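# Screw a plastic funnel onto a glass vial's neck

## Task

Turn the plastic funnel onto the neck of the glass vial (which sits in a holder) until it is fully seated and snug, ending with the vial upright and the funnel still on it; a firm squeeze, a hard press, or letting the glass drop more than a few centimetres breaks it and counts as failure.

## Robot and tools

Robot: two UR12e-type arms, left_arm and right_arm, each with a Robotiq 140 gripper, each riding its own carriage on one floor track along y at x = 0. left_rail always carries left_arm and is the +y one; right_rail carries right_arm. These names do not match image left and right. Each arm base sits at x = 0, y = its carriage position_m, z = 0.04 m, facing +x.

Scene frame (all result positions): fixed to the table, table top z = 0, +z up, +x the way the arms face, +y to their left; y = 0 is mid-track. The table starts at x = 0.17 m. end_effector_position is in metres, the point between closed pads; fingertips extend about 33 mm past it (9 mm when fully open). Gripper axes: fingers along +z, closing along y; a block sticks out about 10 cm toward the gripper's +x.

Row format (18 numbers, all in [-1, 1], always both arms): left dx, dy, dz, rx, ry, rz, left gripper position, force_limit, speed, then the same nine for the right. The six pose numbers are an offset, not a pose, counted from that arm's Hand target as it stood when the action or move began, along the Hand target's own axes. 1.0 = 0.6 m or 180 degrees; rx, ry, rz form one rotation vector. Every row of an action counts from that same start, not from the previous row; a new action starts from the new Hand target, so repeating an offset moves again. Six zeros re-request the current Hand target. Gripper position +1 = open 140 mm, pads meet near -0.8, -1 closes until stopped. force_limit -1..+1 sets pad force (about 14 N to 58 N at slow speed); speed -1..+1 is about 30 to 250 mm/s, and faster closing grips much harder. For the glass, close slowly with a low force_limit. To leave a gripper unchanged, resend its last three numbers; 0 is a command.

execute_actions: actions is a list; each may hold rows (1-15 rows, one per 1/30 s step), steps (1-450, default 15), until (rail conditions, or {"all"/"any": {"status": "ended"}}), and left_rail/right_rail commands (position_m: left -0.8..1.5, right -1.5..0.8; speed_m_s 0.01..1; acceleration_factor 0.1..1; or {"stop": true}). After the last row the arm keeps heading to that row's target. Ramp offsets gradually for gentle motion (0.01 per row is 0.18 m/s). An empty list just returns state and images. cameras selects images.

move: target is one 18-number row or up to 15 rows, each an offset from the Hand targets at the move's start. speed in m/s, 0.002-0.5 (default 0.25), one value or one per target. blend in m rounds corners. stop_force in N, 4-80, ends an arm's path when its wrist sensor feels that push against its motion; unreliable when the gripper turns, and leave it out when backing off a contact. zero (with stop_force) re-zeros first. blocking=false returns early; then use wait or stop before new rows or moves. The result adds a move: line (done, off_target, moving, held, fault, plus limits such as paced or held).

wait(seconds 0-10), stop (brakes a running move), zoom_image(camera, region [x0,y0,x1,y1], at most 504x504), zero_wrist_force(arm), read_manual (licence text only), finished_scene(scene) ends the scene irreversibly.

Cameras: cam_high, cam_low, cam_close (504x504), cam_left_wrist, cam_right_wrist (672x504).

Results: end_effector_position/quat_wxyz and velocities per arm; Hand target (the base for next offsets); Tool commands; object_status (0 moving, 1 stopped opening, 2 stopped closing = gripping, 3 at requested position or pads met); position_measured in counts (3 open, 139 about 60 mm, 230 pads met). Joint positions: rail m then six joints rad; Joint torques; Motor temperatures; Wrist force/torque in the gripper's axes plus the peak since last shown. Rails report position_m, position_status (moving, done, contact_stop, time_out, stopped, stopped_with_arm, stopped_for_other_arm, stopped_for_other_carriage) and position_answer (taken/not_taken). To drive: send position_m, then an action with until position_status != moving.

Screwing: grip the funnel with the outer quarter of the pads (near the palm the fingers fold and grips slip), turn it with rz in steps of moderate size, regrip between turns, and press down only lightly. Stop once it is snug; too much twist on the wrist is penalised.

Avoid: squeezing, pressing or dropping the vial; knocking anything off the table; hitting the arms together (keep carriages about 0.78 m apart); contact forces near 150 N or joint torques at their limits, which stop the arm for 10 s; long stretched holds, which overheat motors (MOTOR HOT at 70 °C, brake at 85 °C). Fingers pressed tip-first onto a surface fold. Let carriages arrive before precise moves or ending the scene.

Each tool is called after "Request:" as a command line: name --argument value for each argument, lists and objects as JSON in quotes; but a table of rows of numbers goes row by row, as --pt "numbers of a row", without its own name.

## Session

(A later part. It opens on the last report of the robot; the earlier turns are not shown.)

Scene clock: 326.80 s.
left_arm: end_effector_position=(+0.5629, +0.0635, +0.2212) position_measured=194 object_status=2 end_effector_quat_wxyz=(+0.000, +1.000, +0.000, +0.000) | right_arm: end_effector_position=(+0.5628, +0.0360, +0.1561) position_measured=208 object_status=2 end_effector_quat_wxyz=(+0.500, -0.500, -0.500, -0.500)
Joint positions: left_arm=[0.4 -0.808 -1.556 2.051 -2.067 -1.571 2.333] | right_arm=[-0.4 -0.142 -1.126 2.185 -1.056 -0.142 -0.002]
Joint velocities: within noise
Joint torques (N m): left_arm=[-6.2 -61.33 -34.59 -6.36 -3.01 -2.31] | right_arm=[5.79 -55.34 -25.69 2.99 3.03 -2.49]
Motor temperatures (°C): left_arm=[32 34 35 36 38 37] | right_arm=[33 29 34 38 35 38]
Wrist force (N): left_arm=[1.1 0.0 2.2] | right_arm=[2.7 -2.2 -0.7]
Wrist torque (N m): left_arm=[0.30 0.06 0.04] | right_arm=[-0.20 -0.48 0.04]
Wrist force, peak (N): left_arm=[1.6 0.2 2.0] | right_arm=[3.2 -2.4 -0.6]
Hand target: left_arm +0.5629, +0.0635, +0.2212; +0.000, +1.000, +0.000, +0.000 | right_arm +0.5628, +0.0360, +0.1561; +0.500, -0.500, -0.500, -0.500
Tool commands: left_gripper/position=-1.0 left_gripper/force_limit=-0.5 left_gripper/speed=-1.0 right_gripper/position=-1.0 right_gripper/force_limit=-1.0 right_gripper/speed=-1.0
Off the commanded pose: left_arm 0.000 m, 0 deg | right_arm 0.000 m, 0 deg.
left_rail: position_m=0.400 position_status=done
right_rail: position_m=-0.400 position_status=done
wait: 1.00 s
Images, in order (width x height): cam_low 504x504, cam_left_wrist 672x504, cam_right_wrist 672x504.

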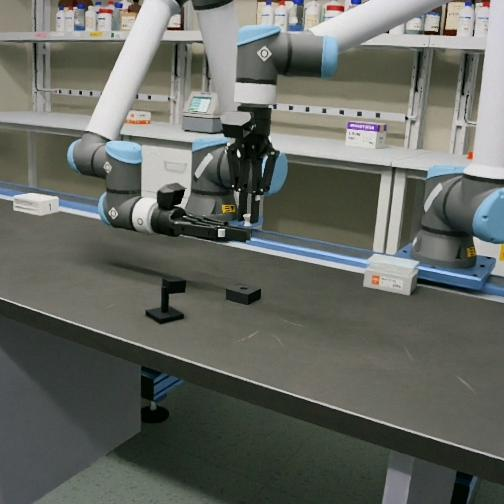

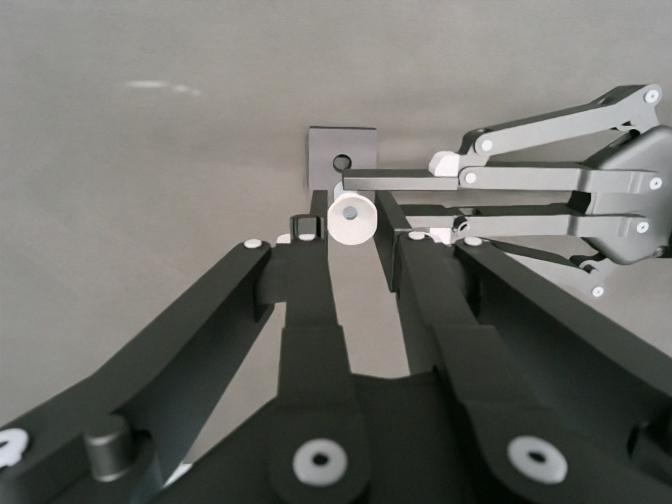

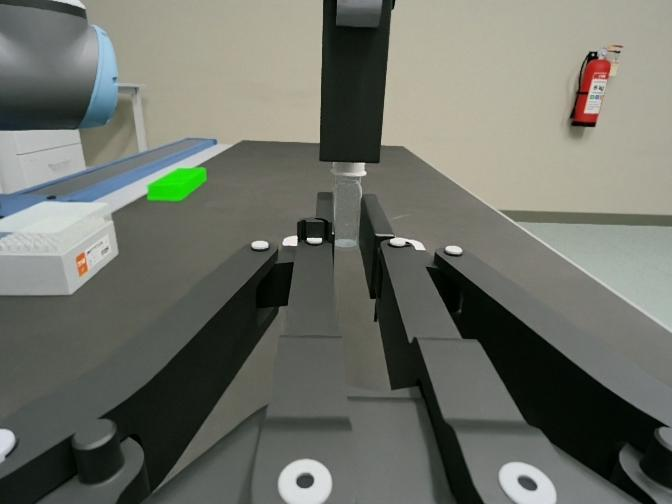

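Request:
move --pt "0 0 -0.001 0 0 -0.5 -1 -0.5 -1 0 0 0 0 0 0 -1 -1 -1" --pt "0 0 -0.0019 0 0 -1.0 -1 -0.5 -1 0 0 0 0 0 0 -1 -1 -1" --speed 0.4 --cameras '["cam_low","cam_right_wrist","cam_left_wrist"]'

Request:
zoom_image --camera "cam_right_wrist" --region '[270, 120, 430, 280]'

Request:
zoom_image --camera "cam_low" --region '[210, 190, 280, 260]'

Scene clock: 332.93 s.
left_arm: end_effector_position=(+0.5630, +0.0635, +0.2224) position_measured=194 object_status=2 end_effector_quat_wxyz=(+0.000, +0.000, +1.000, +0.000) | right_arm: end_effector_position=(+0.5628, +0.0360, +0.1561) position_measured=208 object_status=2 end_effector_quat_wxyz=(+0.500, -0.500, -0.500, -0.500)
Joint positions: left_arm=[0.4 -0.808 -1.557 2.05 -2.065 -1.571 -0.808] | right_arm=[-0.4 -0.142 -1.126 2.185 -1.056 -0.142 -0.002]
Joint velocities: within noise
Joint torques (N m): left_arm=[-7.98 -66.73 -31.1 -3.32 2.02 -2.54] | right_arm=[-8.93 -61.09 -26.21 -0.43 2.86 -1.44]
Motor temperatures (°C): left_arm=[32 34 35 36 38 37] | right_arm=[33 29 34 38 35 38]
Wrist force (N): left_arm=[-1.0 2.4 -0.1] | right_arm=[1.0 -1.9 -0.3]
Wrist torque (N m): left_arm=[0.35 -0.01 0.04] | right_arm=[-0.25 -0.57 0.07]
Wrist force, peak (N): left_arm=[-0.2 7.3 -0.9] | right_arm=[1.0 -7.0 2.7]
Hand target: left_arm +0.5629, +0.0635, +0.2224; +0.000, +0.000, +1.000, +0.000 | right_arm +0.5628, +0.0360, +0.1561; +0.500, -0.500, -0.500, -0.500
Off the commanded pose: left_arm 0.000 m, 0 deg | right_arm 0.000 m, 0 deg.
left_rail: position_m=0.400 position_status=done
right_rail: position_m=-0.400 position_status=done
move: done
Images, in order (width x height): cam_low 504x504, cam_left_wrist 672x504, cam_right_wrist 672x504.

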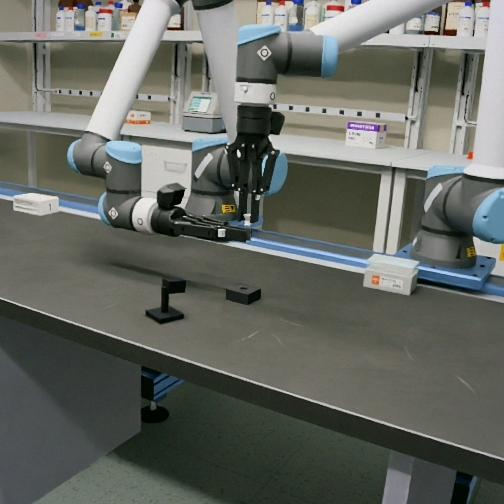

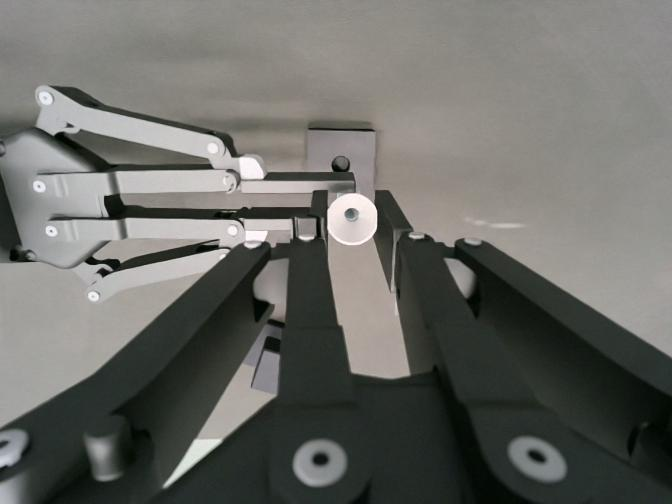

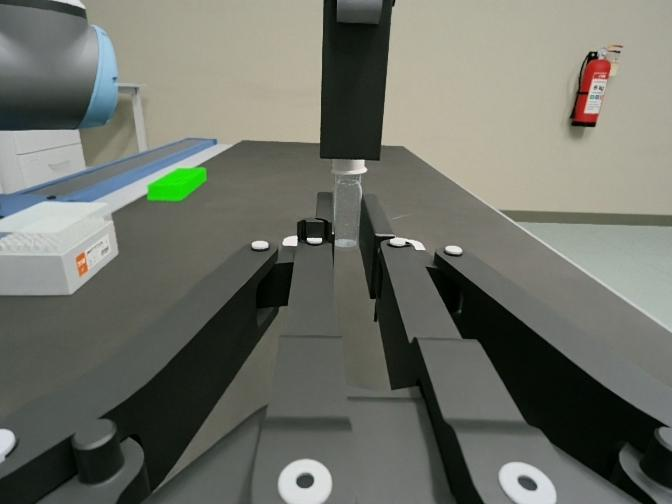

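Scaled by 3.150 from the camera's 672x504 image, which has a finer 960x720 frame.

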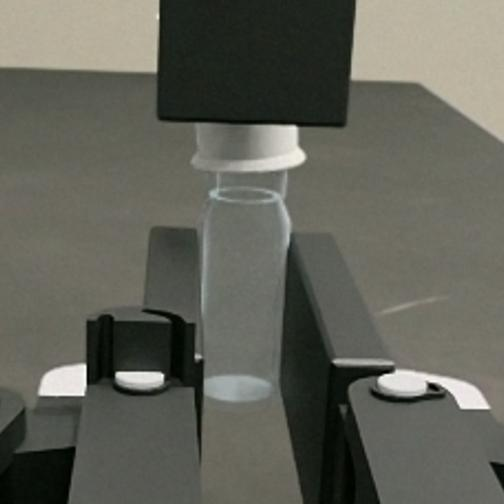

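Scaled by 7.200 from the camera's 504x504 image, which has a finer 720x720 frame.

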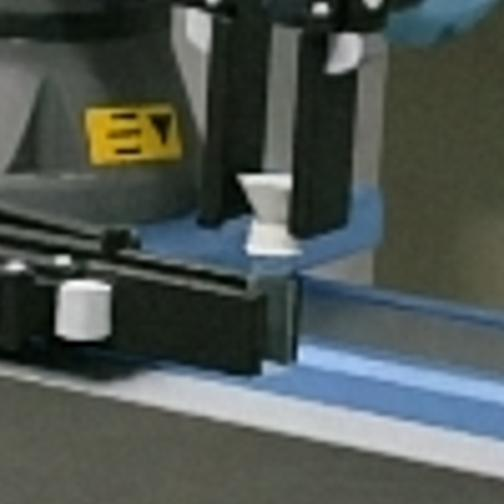

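Request:
move --target '[0,0,0,0,0,0,-0.2,-0.5,-1,0,0,0,0,0,0,-1,-1,-1]' --cameras '["cam_low","cam_right_wrist","cam_left_wrist"]'

Request:
zoom_image --camera "cam_right_wrist" --region '[270, 120, 430, 280]'

Request:
zoom_image --camera "cam_low" --region '[210, 190, 280, 260]'

Request:
zoom_image --camera "cam_left_wrist" --region '[275, 130, 425, 280]'

Scene clock: 336.07 s.
left_arm: end_effector_position=(+0.5629, +0.0635, +0.2224) position_measured=154 object_status=0 end_effector_quat_wxyz=(+0.000, +0.000, +1.000, +0.000) | right_arm: end_effector_position=(+0.5628, +0.0360, +0.1561) position_measured=208 object_status=2 end_effector_quat_wxyz=(+0.500, -0.500, -0.500, -0.500)
Joint positions: left_arm=[0.4 -0.808 -1.557 2.05 -2.065 -1.571 -0.809] | right_arm=[-0.4 -0.142 -1.126 2.185 -1.056 -0.142 -0.002]
Joint velocities: within noise
Joint torques (N m): left_arm=[-7.41 -63.48 -35.53 -3.85 2.19 -2.96] | right_arm=[-8.09 -63.08 -25.37 -1.99 3.09 -1.07]
Motor temperatures (°C): left_arm=[32 34 35 36 38 37] | right_arm=[33 29 34 38 35 38]
Wrist force (N): left_arm=[0.3 1.3 1.0] | right_arm=[1.7 -0.9 0.4]
Wrist torque (N m): left_arm=[0.31 -0.10 0.04] | right_arm=[-0.23 -0.65 0.09]
Wrist force, peak (N): left_arm=[-0.7 2.4 0.3] | right_arm=[0.6 -2.3 -0.3]
Hand target: left_arm +0.5629, +0.0635, +0.2224; +0.000, +0.000, +1.000, +0.000 | right_arm +0.5628, +0.0360, +0.1561; +0.500, -0.500, -0.500, -0.500
Off the commanded pose: left_arm 0.000 m, 0 deg | right_arm 0.000 m, 0 deg.
left_rail: position_m=0.400 position_status=done
right_rail: position_m=-0.400 position_status=done
move: done
Images, in order (width x height): cam_low 504x504, cam_left_wrist 672x504, cam_right_wrist 672x504.

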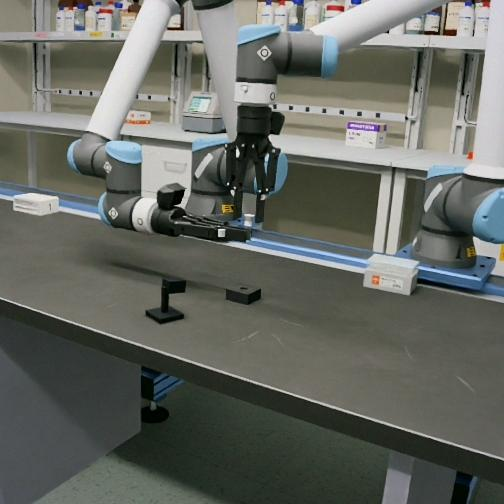

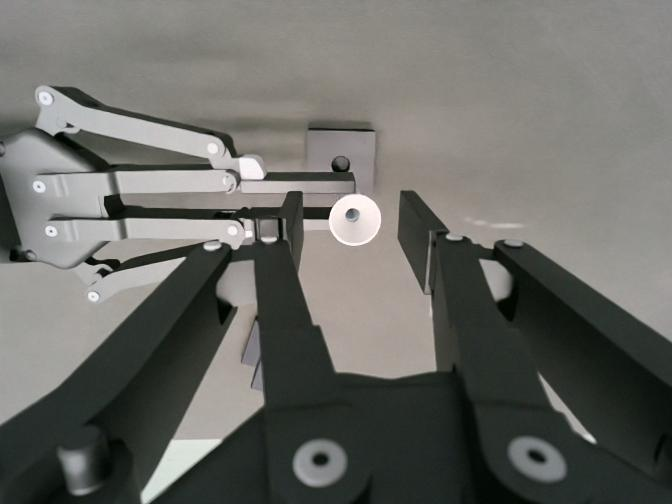

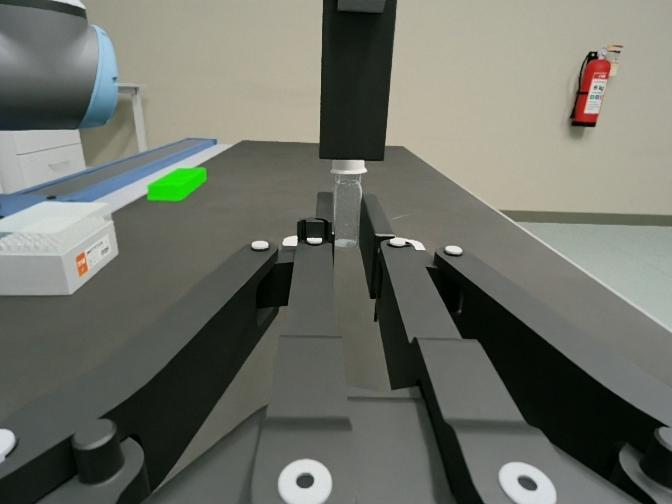

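Scaled by 3.150 from the camera's 672x504 image, which has a finer 960x720 frame.

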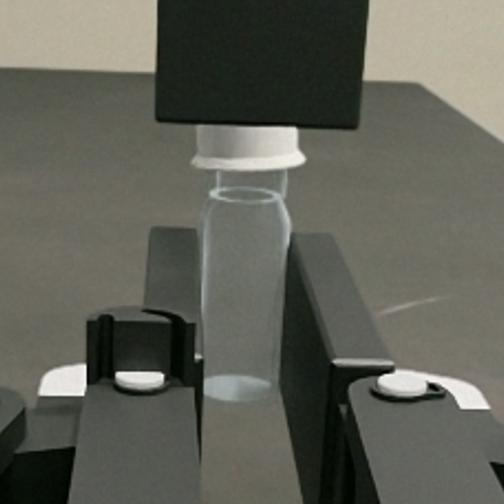

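Scaled by 7.200 from the camera's 504x504 image, which has a finer 720x720 frame.

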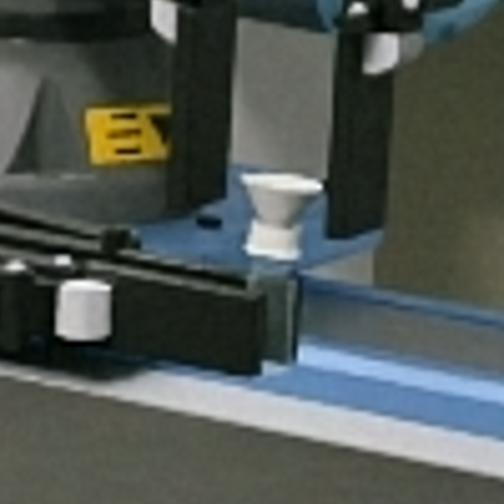

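Scaled by 3.360 from the camera's 672x504 image, which has a finer 960x720 frame.

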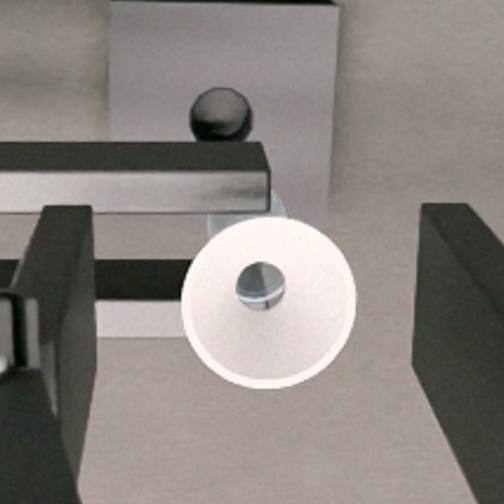

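Request:
move --pt "-0.0008 0.0025 0 0 0 0 -0.2 -0.5 -1 0 0 0 0 0 0 -1 -1 -1" --pt "-0.0008 0.0025 0 0 0 0 -1 -0.5 -1 0 0 0 0 0 0 -1 -1 -1" --pt "-0.0008 0.0025 0.0011 0 0 0.5 -1 -0.5 -1 0 0 0 0 0 0 -1 -1 -1" --pt "-0.0008 0.0025 0.002 0 0 1 -1 -0.5 -1 0 0 0 0 0 0 -1 -1 -1" --speed 0.4 --cameras '["cam_right_wrist","cam_left_wrist"]'

Request:
zoom_image --camera "cam_right_wrist" --region '[270, 120, 430, 280]'

Request:
zoom_image --camera "cam_left_wrist" --region '[275, 130, 425, 280]'

Scene clock: 344.50 s.
left_arm: end_effector_position=(+0.5634, +0.0650, +0.2211) position_measured=194 object_status=2 end_effector_quat_wxyz=(+0.000, +1.000, +0.001, +0.000) | right_arm: end_effector_position=(+0.5628, +0.0360, +0.1561) position_measured=208 object_status=2 end_effector_quat_wxyz=(+0.500, -0.500, -0.500, -0.500)
Joint positions: left_arm=[0.4 -0.805 -1.556 2.052 -2.067 -1.571 2.335] | right_arm=[-0.4 -0.142 -1.126 2.185 -1.056 -0.142 -0.002]
Joint velocities: within noise
Joint torques (N m): left_arm=[12.22 -23.19 -51.44 -2.69 -2.7 1.75] | right_arm=[-8.38 -68.73 -25.15 -1.81 2.4 0.88]
Motor temperatures (°C): left_arm=[32 34 35 36 38 37] | right_arm=[33 29 34 38 35 38]
Wrist force (N): left_arm=[-1.6 2.7 -1.8] | right_arm=[-0.8 0.6 2.3]
Wrist torque (N m): left_arm=[0.23 0.01 0.04] | right_arm=[-0.25 -0.76 0.17]
Wrist force, peak (N): left_arm=[-1.7 7.0 -2.9] | right_arm=[-2.2 -7.5 0.0]
Hand target: left_arm +0.5634, +0.0650, +0.2212; +0.000, +1.000, +0.000, +0.000 | right_arm +0.5628, +0.0360, +0.1561; +0.500, -0.500, -0.500, -0.500
Off the commanded pose: left_arm 0.000 m, 0 deg | right_arm 0.000 m, 0 deg.
left_rail: position_m=0.400 position_status=done
right_rail: position_m=-0.400 position_status=done
move: done
Images, in order (width x height): cam_left_wrist 672x504, cam_right_wrist 672x504.

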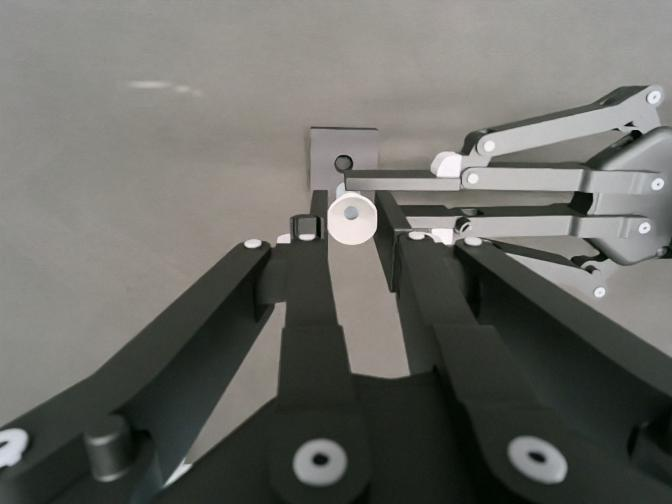

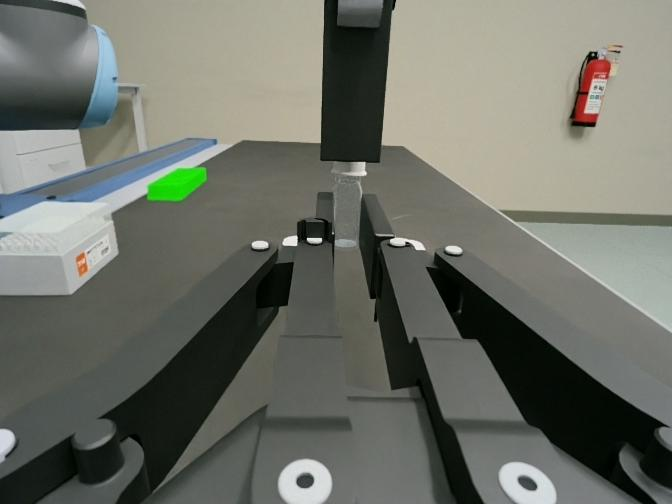

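Scaled by 3.150 from the camera's 672x504 image, which has a finer 960x720 frame.

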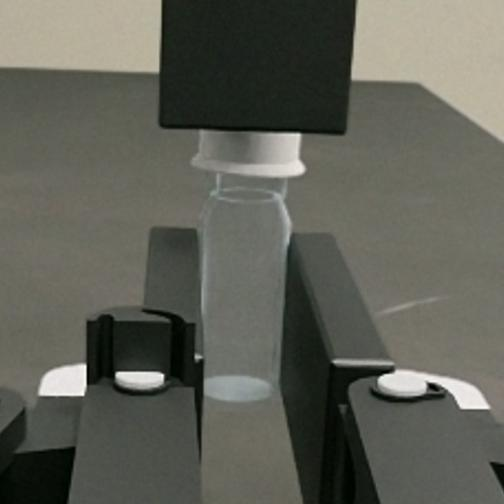

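Scaled by 3.360 from the camera's 672x504 image, which has a finer 960x720 frame.

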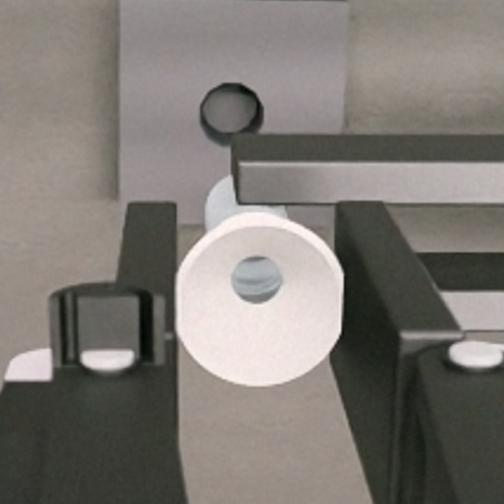

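Request:
move --pt "0 0 0.0011 0 0 0.5 -1 -0.5 -1 0 0 0 0 0 0 -1 -1 -1" --pt "0 0 0.002 0 0 1 -1 -0.5 -1 0 0 0 0 0 0 -1 -1 -1" --speed 0.4 --cameras '["cam_right_wrist","cam_left_wrist"]'

Request:
zoom_image --camera "cam_right_wrist" --region '[270, 120, 430, 280]'

Request:
move --pt "0 0 0 0 0 0 -0.2 -0.5 -1 0 0 0 0 0 0 -1 -1 -1" --pt "0 0 0 0 0 -0.66 -0.2 -0.5 -1 0 0 0 0 0 0 -1 -1 -1" --pt "0 0 0 0 0 0.68 -0.2 -0.5 -1 0 0 0 0 0 0 -1 -1 -1" --pt "0 0 0 0 0 0.0 -0.2 -0.5 -1 0 0 0 0 0 0 -1 -1 -1" --speed 0.5 --cameras '["cam_right_wrist","cam_left_wrist"]'

Request:
zoom_image --camera "cam_right_wrist" --region '[270, 120, 430, 280]'

Request:
zoom_image --camera "cam_left_wrist" --region '[275, 130, 425, 280]'

Scene clock: 350.90 s.
left_arm: end_effector_position=(+0.5634, +0.0650, +0.2200) position_measured=194 object_status=2 end_effector_quat_wxyz=(+0.000, -0.001, +1.000, +0.000) | right_arm: end_effector_position=(+0.5628, +0.0360, +0.1561) position_measured=208 object_status=2 end_effector_quat_wxyz=(+0.500, -0.500, -0.500, -0.500)
Joint positions: left_arm=[0.4 -0.805 -1.555 2.053 -2.07 -1.571 5.477] | right_arm=[-0.4 -0.142 -1.126 2.185 -1.056 -0.142 -0.002]
Joint velocities: within noise
Joint torques (N m): left_arm=[9.92 -27.31 -49.27 -0.61 -4.85 1.91] | right_arm=[-7.45 -70.41 -23.09 -1.53 -0.3 1.75]
Motor temperatures (°C): left_arm=[32 34 35 36 38 37] | right_arm=[33 29 34 38 35 38]
Wrist force (N): left_arm=[-5.9 -0.3 0.6] | right_arm=[1.3 -7.0 2.4]
Wrist torque (N m): left_arm=[0.37 -0.17 0.03] | right_arm=[-0.11 -0.65 -0.17]
Wrist force, peak (N): left_arm=[-5.1 -2.6 3.3] | right_arm=[3.9 -7.6 2.7]
Hand target: left_arm +0.5634, +0.0650, +0.2200; +0.000, +0.000, +1.000, +0.000 | right_arm +0.5628, +0.0360, +0.1561; +0.500, -0.500, -0.500, -0.500
Off the commanded pose: left_arm 0.000 m, 0 deg | right_arm 0.000 m, 0 deg.
left_rail: position_m=0.400 position_status=done
right_rail: position_m=-0.400 position_status=done
move: done
Images, in order (width x height): cam_left_wrist 672x504, cam_right_wrist 672x504.

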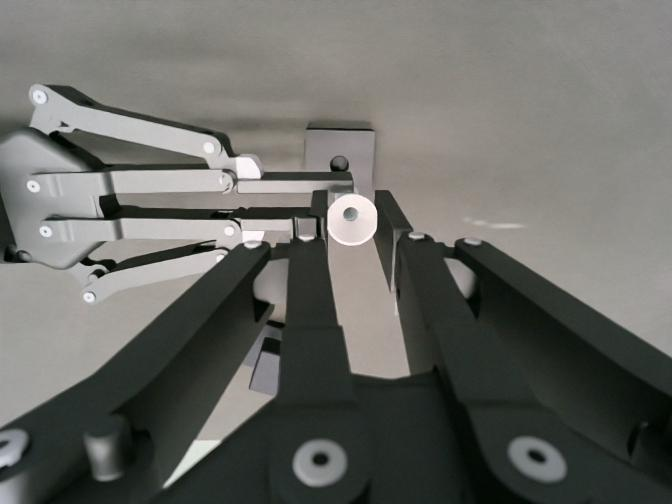

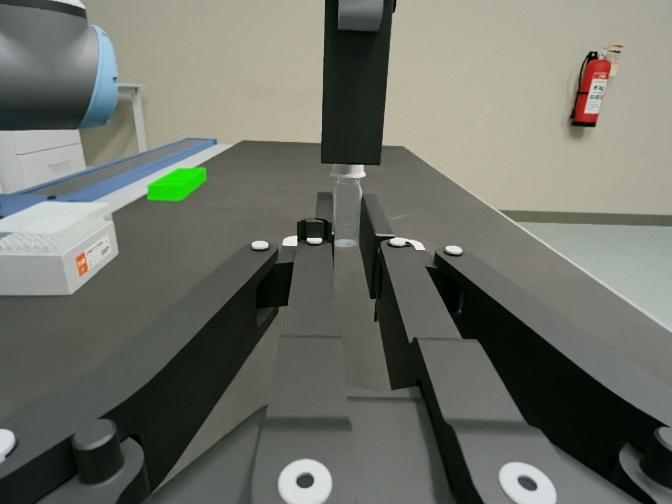

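Scaled by 3.150 from the camera's 672x504 image, which has a finer 960x720 frame.

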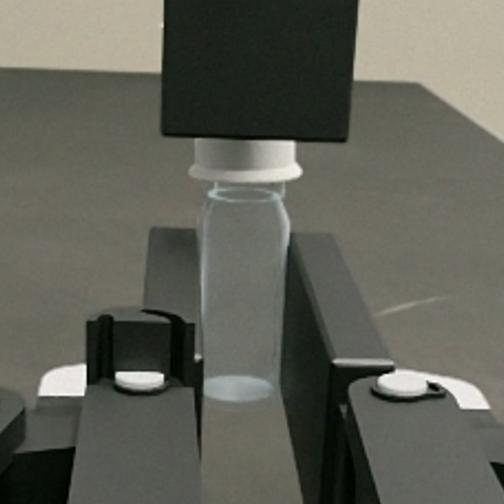

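Scene clock: 359.43 s.
left_arm: end_effector_position=(+0.5634, +0.0650, +0.2199) position_measured=154 object_status=3 end_effector_quat_wxyz=(+0.000, +0.000, +1.000, +0.000) | right_arm: end_effector_position=(+0.5628, +0.0360, +0.1561) position_measured=208 object_status=2 end_effector_quat_wxyz=(+0.500, -0.500, -0.500, -0.500)
Joint positions: left_arm=[0.4 -0.805 -1.555 2.053 -2.07 -1.571 -0.806] | right_arm=[-0.4 -0.142 -1.126 2.185 -1.056 -0.142 -0.002]
Joint velocities: within noise
Joint torques (N m): left_arm=[-8.7 -70.9 -30.82 -2.84 2.78 -2.96] | right_arm=[-8.38 -69.22 -22.17 -1.3 -0.61 1.84]
Motor temperatures (°C): left_arm=[32 34 35 36 38 37] | right_arm=[33 29 34 38 35 38]
Wrist force (N): left_arm=[0.1 1.2 0.8] | right_arm=[1.3 -1.3 0.2]
Wrist torque (N m): left_arm=[0.29 -0.05 0.04] | right_arm=[-0.31 -0.55 0.08]
Wrist force, peak (N): left_arm=[-6.1 -0.3 0.7] | right_arm=[1.2 -6.9 2.2]
Hand target: left_arm +0.5634, +0.0650, +0.2200; +0.000, +0.000, +1.000, +0.000 | right_arm +0.5628, +0.0360, +0.1561; +0.500, -0.500, -0.500, -0.500
Off the commanded pose: left_arm 0.000 m, 0 deg | right_arm 0.000 m, 0 deg.
left_rail: position_m=0.400 position_status=done
right_rail: position_m=-0.400 position_status=done
move: done
Images, in order (width x height): cam_left_wrist 672x504, cam_right_wrist 672x504.

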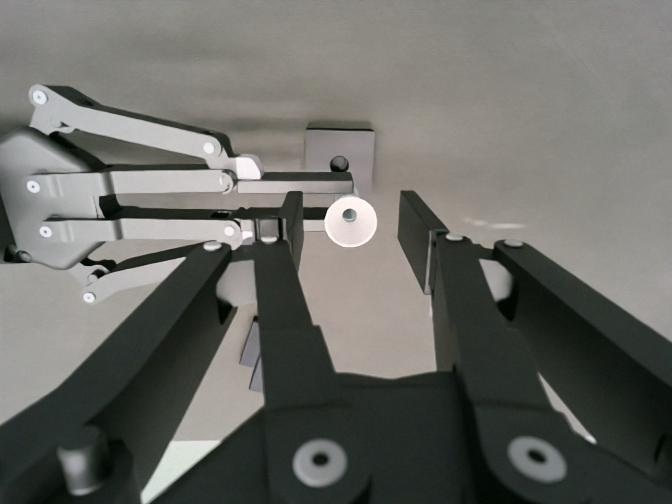

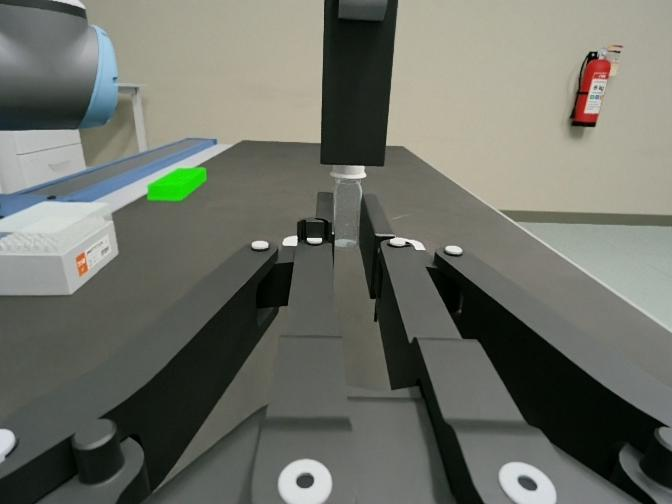

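Scaled by 3.150 from the camera's 672x504 image, which has a finer 960x720 frame.

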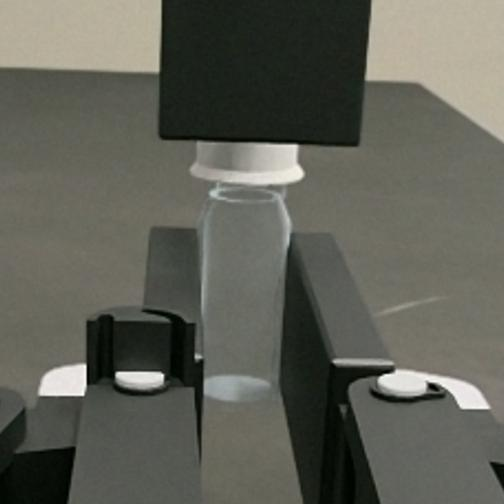

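Scaled by 3.360 from the camera's 672x504 image, which has a finer 960x720 frame.

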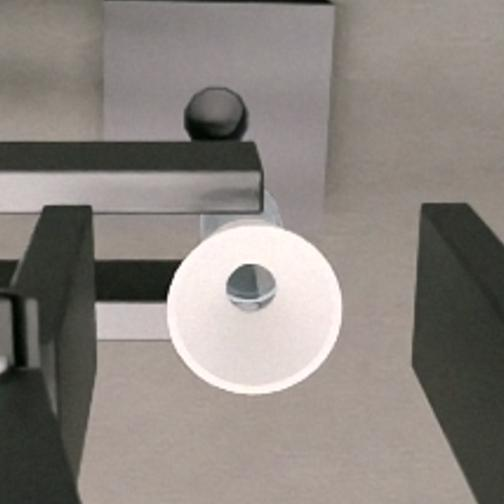

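Request:
move --pt "-0.0013 -0.0012 0 0 0 0 -0.2 -1 -1 0 0 0 0 0 0 -1 -1 -1" --speed 0.05 --cameras '[]'

Request:
move --pt "0 0 0 0 0 0 -1 -0.5 -1 0 0 0 0 0 0 -1 -1 -1" --pt "0 0 0.0018 0 0 0.5 -1 -0.5 -1 0 0 0 0 0 0 -1 -1 -1" --pt "0 0 0.0036 0 0 1.0 -1 -0.5 -1 0 0 0 0 0 0 -1 -1 -1" --speed 0.4 --cameras '["cam_right_wrist"]'

Request:
zoom_image --camera "cam_right_wrist" --region '[270, 120, 430, 280]'

Scene clock: 363.23 s.
left_arm: end_effector_position=(+0.5642, +0.0642, +0.2200) position_measured=154 object_status=3 end_effector_quat_wxyz=(+0.000, +0.000, +1.000, +0.000) | right_arm: end_effector_position=(+0.5628, +0.0360, +0.1561) position_measured=208 object_status=2 end_effector_quat_wxyz=(+0.500, -0.500, -0.500, -0.500)
Joint positions: left_arm=[0.4 -0.805 -1.554 2.051 -2.07 -1.571 -0.806] | right_arm=[-0.4 -0.142 -1.126 2.185 -1.056 -0.142 -0.002]
Joint velocities: within noise
Joint torques (N m): left_arm=[9.04 -27.25 -53.98 -3.1 2.44 1.39] | right_arm=[-8.66 -69.46 -21.01 -1.19 -0.34 1.71]
Motor temperatures (°C): left_arm=[32 34 35 36 38 37] | right_arm=[33 29 34 38 35 38]
Wrist force (N): left_arm=[0.0 1.3 0.4] | right_arm=[1.6 -0.8 0.0]
Wrist torque (N m): left_arm=[0.30 -0.03 0.04] | right_arm=[-0.20 -0.60 0.10]
Wrist force, peak (N): left_arm=[0.2 1.8 0.9] | right_arm=[2.1 -1.0 0.6]
Hand target: left_arm +0.5642, +0.0642, +0.2200; +0.000, +0.000, +1.000, +0.000 | right_arm +0.5628, +0.0360, +0.1561; +0.500, -0.500, -0.500, -0.500
Off the commanded pose: left_arm 0.000 m, 0 deg | right_arm 0.000 m, 0 deg.
left_rail: position_m=0.400 position_status=done
right_rail: position_m=-0.400 position_status=done
move: done
No camera images: "cameras" was empty.

Scene clock: 369.17 s.
left_arm: end_effector_position=(+0.5642, +0.0642, +0.2178) position_measured=194 object_status=2 end_effector_quat_wxyz=(+0.000, +1.000, +0.001, +0.000) | right_arm: end_effector_position=(+0.5628, +0.0360, +0.1561) position_measured=208 object_status=2 end_effector_quat_wxyz=(+0.500, -0.500, -0.500, -0.500)
Joint positions: left_arm=[0.4 -0.805 -1.552 2.054 -2.074 -1.571 2.335] | right_arm=[-0.4 -0.142 -1.126 2.185 -1.056 -0.142 -0.002]
Joint velocities: within noise
Joint torques (N m): left_arm=[8.52 -23.5 -50.04 -3.4 -2.83 2.24] | right_arm=[-7.64 -69.74 -20.89 -1.1 -0.39 1.71]
Motor temperatures (°C): left_arm=[32 34 35 36 38 37] | right_arm=[33 29 34 38 35 38]
Wrist force (N): left_arm=[-2.6 -0.7 -6.9] | right_arm=[-6.0 1.9 -1.1]
Wrist torque (N m): left_arm=[0.28 -0.07 0.03] | right_arm=[-0.27 -0.72 0.21]
Wrist force, peak (N): left_arm=[-3.3 0.3 -9.5] | right_arm=[-9.2 -1.1 0.9]
Hand target: left_arm +0.5642, +0.0642, +0.2178; +0.000, +1.000, +0.000, +0.000 | right_arm +0.5628, +0.0360, +0.1561; +0.500, -0.500, -0.500, -0.500
Off the commanded pose: left_arm 0.000 m, 0 deg | right_arm 0.000 m, 0 deg.
left_rail: position_m=0.400 position_status=done
right_rail: position_m=-0.400 position_status=done
move: done
Images, in order (width x height): cam_right_wrist 672x504.

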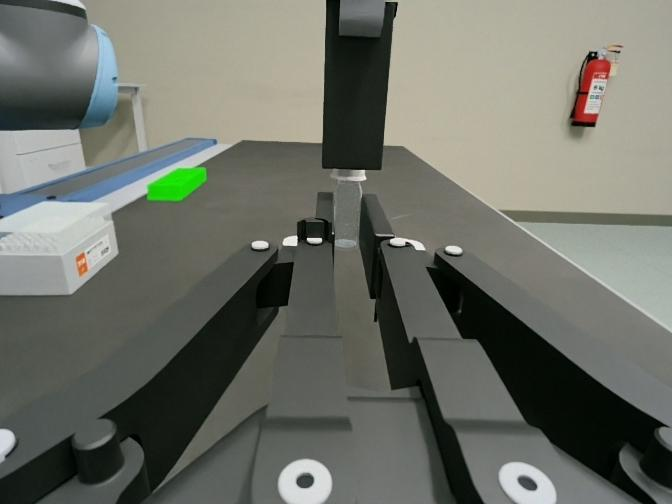

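Scaled by 3.150 from the camera's 672x504 image, which has a finer 960x720 frame.

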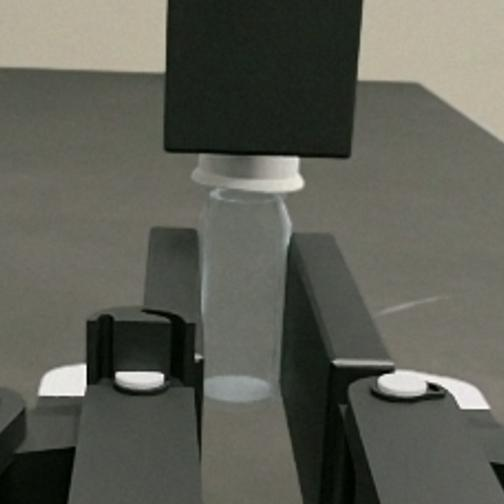

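Request:
move --pt "0 0 0.0010 0 0 0.5 -1 -0.5 -1 0 0 0 0 0 0 -1 -1 -1" --pt "0 0 0.002 0 0 1.0 -1 -0.5 -1 0 0 0 0 0 0 -1 -1 -1" --speed 0.4 --cameras '["cam_right_wrist"]'

Request:
zoom_image --camera "cam_right_wrist" --region '[270, 120, 430, 280]'

Scene clock: 376.03 s.
left_arm: end_effector_position=(+0.5642, +0.0642, +0.2166) position_measured=194 object_status=2 end_effector_quat_wxyz=(+0.000, -0.001, +1.000, +0.000) | right_arm: end_effector_position=(+0.5628, +0.0360, +0.1561) position_measured=208 object_status=2 end_effector_quat_wxyz=(+0.500, -0.500, -0.500, -0.500)
Joint positions: left_arm=[0.4 -0.805 -1.55 2.055 -2.076 -1.571 5.477] | right_arm=[-0.4 -0.142 -1.126 2.185 -1.056 -0.142 -0.002]
Joint velocities: within noise
Joint torques (N m): left_arm=[6.96 -23 -48.81 -2.67 -4.56 2.06] | right_arm=[-7.81 -69.78 -19.19 -0.85 -0.3 1.66]
Motor temperatures (°C): left_arm=[32 34 35 36 38 37] | right_arm=[33 29 34 38 35 38]
Wrist force (N): left_arm=[-0.5 4.0 -6.7] | right_arm=[-6.1 -2.0 -1.9]
Wrist torque (N m): left_arm=[0.25 -0.08 0.02] | right_arm=[-0.32 -0.69 0.05]
Wrist force, peak (N): left_arm=[-1.2 3.4 -9.5] | right_arm=[-8.8 -2.8 -0.8]
Hand target: left_arm +0.5642, +0.0642, +0.2166; +0.000, +0.000, +1.000, +0.000 | right_arm +0.5628, +0.0360, +0.1561; +0.500, -0.500, -0.500, -0.500
Off the commanded pose: left_arm 0.000 m, 0 deg | right_arm 0.000 m, 0 deg.
left_rail: position_m=0.400 position_status=done
right_rail: position_m=-0.400 position_status=done
move: done
Images, in order (width x height): cam_right_wrist 672x504.

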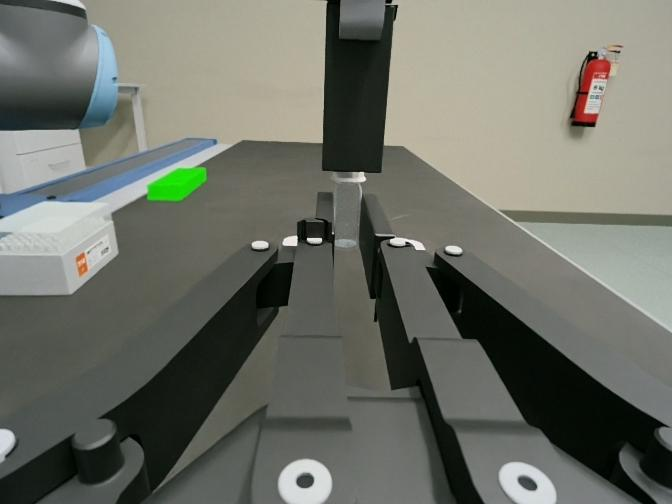

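Scaled by 3.150 from the camera's 672x504 image, which has a finer 960x720 frame.

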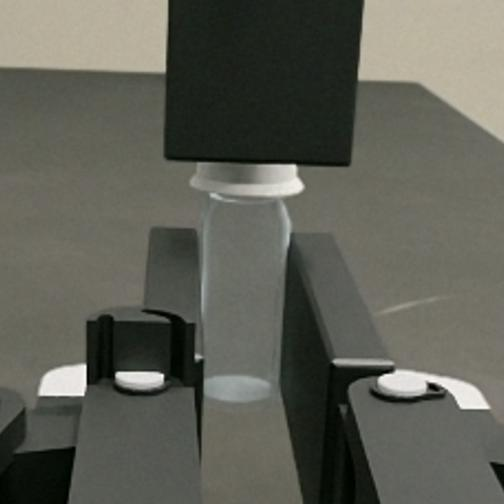

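Request:
move --pt "0 0 0 0 0 0 -0.2 -1 -1 0 0 0 0 0 0 -1 -1 -1" --pt "0 0 0 0 0 -0.66 -0.2 -1 -1 0 0 0 0 0 0 -1 -1 -1" --pt "0 0 0 0 0 0.68 -0.2 -1 -1 0 0 0 0 0 0 -1 -1 -1" --pt "0 0 0 0 0 0 -0.2 -1 -1 0 0 0 0 0 0 -1 -1 -1" --speed 0.5 --blend 0.01 --cameras '["cam_left_wrist"]'

Request:
zoom_image --camera "cam_left_wrist" --region '[275, 130, 425, 280]'

Scene clock: 385.00 s.
left_arm: end_effector_position=(+0.5642, +0.0643, +0.2166) position_measured=154 object_status=3 end_effector_quat_wxyz=(+0.000, +0.000, +1.000, +0.000) | right_arm: end_effector_position=(+0.5628, +0.0360, +0.1561) position_measured=208 object_status=2 end_effector_quat_wxyz=(+0.500, -0.500, -0.500, -0.500)
Joint positions: left_arm=[0.4 -0.805 -1.55 2.055 -2.076 -1.571 -0.806] | right_arm=[-0.4 -0.142 -1.126 2.185 -1.056 -0.142 -0.002]
Joint velocities: within noise
Joint torques (N m): left_arm=[-6.3 -70.3 -31.35 -2.86 2.63 -2.58] | right_arm=[-7.76 -69.37 -18.89 -0.82 -0.36 1.79]
Motor temperatures (°C): left_arm=[32 34 35 36 38 37] | right_arm=[33 29 34 38 35 38]
Wrist force (N): left_arm=[0.3 1.2 1.0] | right_arm=[2.3 -0.5 0.8]
Wrist torque (N m): left_arm=[0.28 -0.08 0.05] | right_arm=[-0.14 -0.76 0.08]
Wrist force, peak (N): left_arm=[-0.6 4.2 -6.4] | right_arm=[-6.1 -1.6 -2.0]
Hand target: left_arm +0.5642, +0.0642, +0.2166; +0.000, +0.000, +1.000, +0.000 | right_arm +0.5628, +0.0360, +0.1561; +0.500, -0.500, -0.500, -0.500
Off the commanded pose: left_arm 0.000 m, 0 deg | right_arm 0.000 m, 0 deg.
left_rail: position_m=0.400 position_status=done
right_rail: position_m=-0.400 position_status=done
move: done; blend cut to 0 m at target 1
Images, in order (width x height): cam_left_wrist 672x504.

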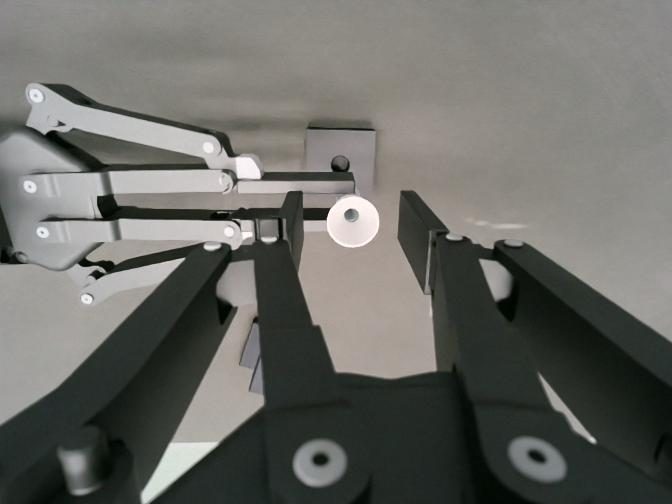

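Scaled by 3.360 from the camera's 672x504 image, which has a finer 960x720 frame.

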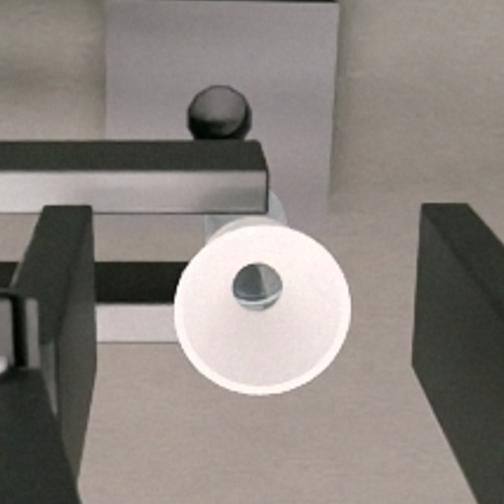

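Request:
move --pt "-0.0012 0.0006 -0.0005 0 0 0 -0.2 -1 -1 0 0 0 0 0 0 -1 -1 -1" --speed 0.05 --cameras '[]'

Request:
move --pt "0 0 0 0 0 0 -1 -0.5 -1 0 0 0 0 0 0 -1 -1 -1" --pt "0 0 0.0012 0 0 0.5 -1 -0.5 -1 0 0 0 0 0 0 -1 -1 -1" --pt "0 0 0.0018 0 0 1.0 -1 -0.5 -1 0 0 0 0 0 0 -1 -1 -1" --speed 0.4 --cameras '["cam_right_wrist"]'

Request:
zoom_image --camera "cam_right_wrist" --region '[270, 120, 430, 280]'

Request:
move --pt "0 0 0.0005 0 0 0.5 -1 -0.5 -1 0 0 0 0 0 0 -1 -1 -1" --pt "0 0 0.001 0 0 1.0 -1 -0.5 -1 0 0 0 0 0 0 -1 -1 -1" --speed 0.4 --cameras '["cam_right_wrist"]'

Request:
zoom_image --camera "cam_right_wrist" --region '[270, 120, 430, 280]'

Scene clock: 386.70 s.
left_arm: end_effector_position=(+0.5649, +0.0646, +0.2170) position_measured=154 object_status=3 end_effector_quat_wxyz=(+0.000, +0.000, +1.000, +0.000) | right_arm: end_effector_position=(+0.5628, +0.0360, +0.1561) position_measured=208 object_status=2 end_effector_quat_wxyz=(+0.500, -0.500, -0.500, -0.500)
Joint positions: left_arm=[0.4 -0.804 -1.55 2.054 -2.076 -1.571 -0.805] | right_arm=[-0.4 -0.142 -1.126 2.185 -1.056 -0.142 -0.002]
Joint velocities: within noise
Joint torques (N m): left_arm=[11.47 -27.34 -52.84 -3.13 2.85 1.71] | right_arm=[-8.39 -68.3 -18.5 -0.77 -0.24 1.66]
Motor temperatures (°C): left_arm=[32 34 35 36 38 37] | right_arm=[33 29 34 38 35 38]
Wrist force (N): left_arm=[0.1 1.1 0.6] | right_arm=[1.7 -0.8 0.3]
Wrist torque (N m): left_arm=[0.25 -0.06 0.05] | right_arm=[-0.20 -0.64 0.09]
Wrist force, peak (N): left_arm=[0.0 1.6 1.2] | right_arm=[2.5 -0.7 0.2]
Hand target: left_arm +0.5649, +0.0646, +0.2169; +0.000, +0.000, +1.000, +0.000 | right_arm +0.5628, +0.0360, +0.1561; +0.500, -0.500, -0.500, -0.500
Off the commanded pose: left_arm 0.000 m, 0 deg | right_arm 0.000 m, 0 deg.
left_rail: position_m=0.400 position_status=done
right_rail: position_m=-0.400 position_status=done
move: done
No camera images: "cameras" was empty.

Scene clock: 392.63 s.
left_arm: end_effector_position=(+0.5649, +0.0646, +0.2158) position_measured=194 object_status=2 end_effector_quat_wxyz=(+0.000, +1.000, +0.001, +0.000) | right_arm: end_effector_position=(+0.5627, +0.0361, +0.1560) position_measured=208 object_status=2 end_effector_quat_wxyz=(+0.500, -0.500, -0.500, -0.500)
Joint positions: left_arm=[0.4 -0.804 -1.549 2.055 -2.078 -1.571 2.336] | right_arm=[-0.4 -0.142 -1.126 2.185 -1.056 -0.142 -0.002]
Joint velocities: within noise
Joint torques (N m): left_arm=[9.5 -26.18 -55.37 -4.71 -3.96 1.81] | right_arm=[7.06 -67.43 -18.21 2.46 1.42 0.43]
Motor temperatures (°C): left_arm=[32 34 35 36 38 37] | right_arm=[33 29 34 38 35 38]
Wrist force (N): left_arm=[-1.4 -2.8 0.6] | right_arm=[1.2 -0.5 -3.6]
Wrist torque (N m): left_arm=[0.41 0.01 -0.09] | right_arm=[-0.56 -0.45 0.14]
Wrist force, peak (N): left_arm=[-5.9 -20.1 -2.2] | right_arm=[-0.7 22.3 -3.1]
Hand target: left_arm +0.5649, +0.0646, +0.2158; +0.000, +1.000, +0.000, +0.000 | right_arm +0.5628, +0.0360, +0.1561; +0.500, -0.500, -0.500, -0.500
Off the commanded pose: left_arm 0.000 m, 0 deg | right_arm 0.000 m, 0 deg.
left_rail: position_m=0.400 position_status=done
right_rail: position_m=-0.400 position_status=done
move: done
Images, in order (width x height): cam_right_wrist 672x504.

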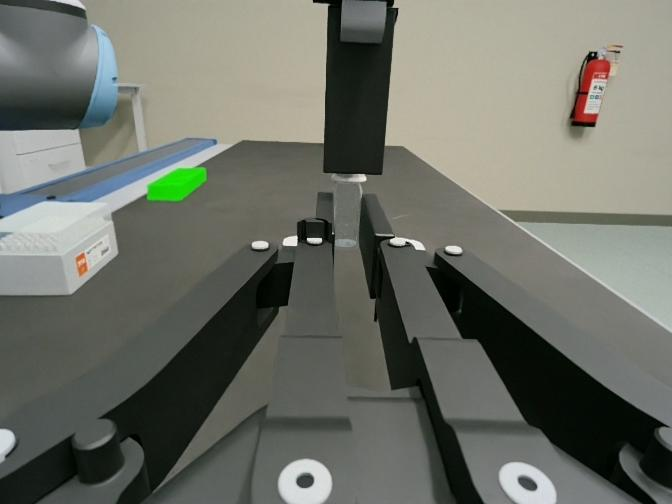

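Scaled by 3.150 from the camera's 672x504 image, which has a finer 960x720 frame.

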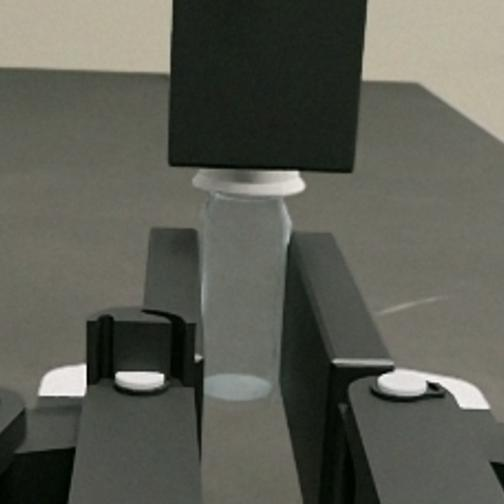

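Scene clock: 397.90 s.
left_arm: end_effector_position=(+0.5649, +0.0646, +0.2152) position_measured=194 object_status=2 end_effector_quat_wxyz=(+0.000, -0.001, +1.000, +0.000) | right_arm: end_effector_position=(+0.5627, +0.0361, +0.1560) position_measured=208 object_status=2 end_effector_quat_wxyz=(+0.500, -0.500, -0.500, -0.500)
Joint positions: left_arm=[0.4 -0.804 -1.549 2.056 -2.079 -1.571 5.478] | right_arm=[-0.4 -0.142 -1.126 2.185 -1.056 -0.142 -0.002]
Joint velocities: within noise
Joint torques (N m): left_arm=[10.85 -27.87 -55.86 -4.6 -3.73 1.42] | right_arm=[8.29 -70.28 -18.74 3.81 1.41 -2.81]
Motor temperatures (°C): left_arm=[32 34 35 36 38 37] | right_arm=[33 29 34 38 35 38]
Wrist force (N): left_arm=[2.2 5.0 0.6] | right_arm=[1.2 0.1 -3.3]
Wrist torque (N m): left_arm=[0.20 -0.17 -0.09] | right_arm=[-0.49 -0.36 0.15]
Wrist force, peak (N): left_arm=[7.3 23.0 -1.7] | right_arm=[-0.5 21.9 -3.6]
Hand target: left_arm +0.5649, +0.0646, +0.2152; +0.000, +0.000, +1.000, +0.000 | right_arm +0.5628, +0.0360, +0.1561; +0.500, -0.500, -0.500, -0.500
Off the commanded pose: left_arm 0.000 m, 0 deg | right_arm 0.000 m, 0 deg.
left_rail: position_m=0.400 position_status=done
right_rail: position_m=-0.400 position_status=done
move: done
Images, in order (width x height): cam_right_wrist 672x504.

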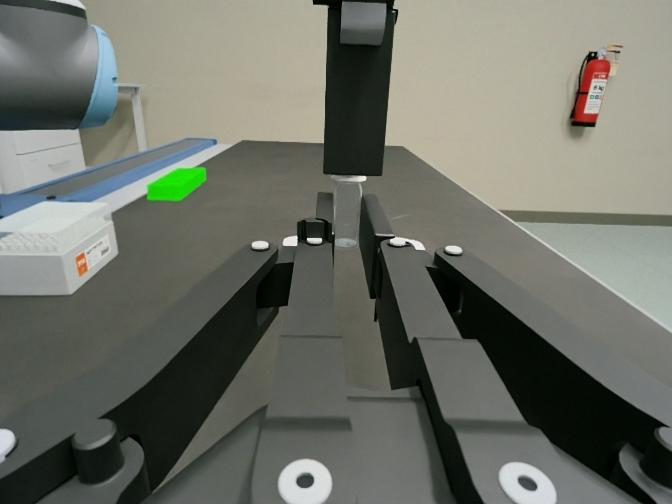

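Scaled by 3.150 from the camera's 672x504 image, which has a finer 960x720 frame.

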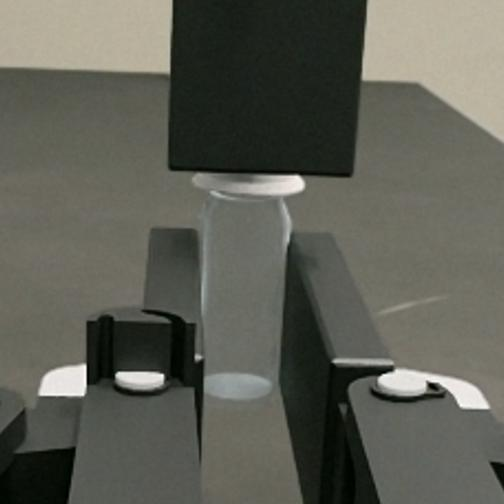

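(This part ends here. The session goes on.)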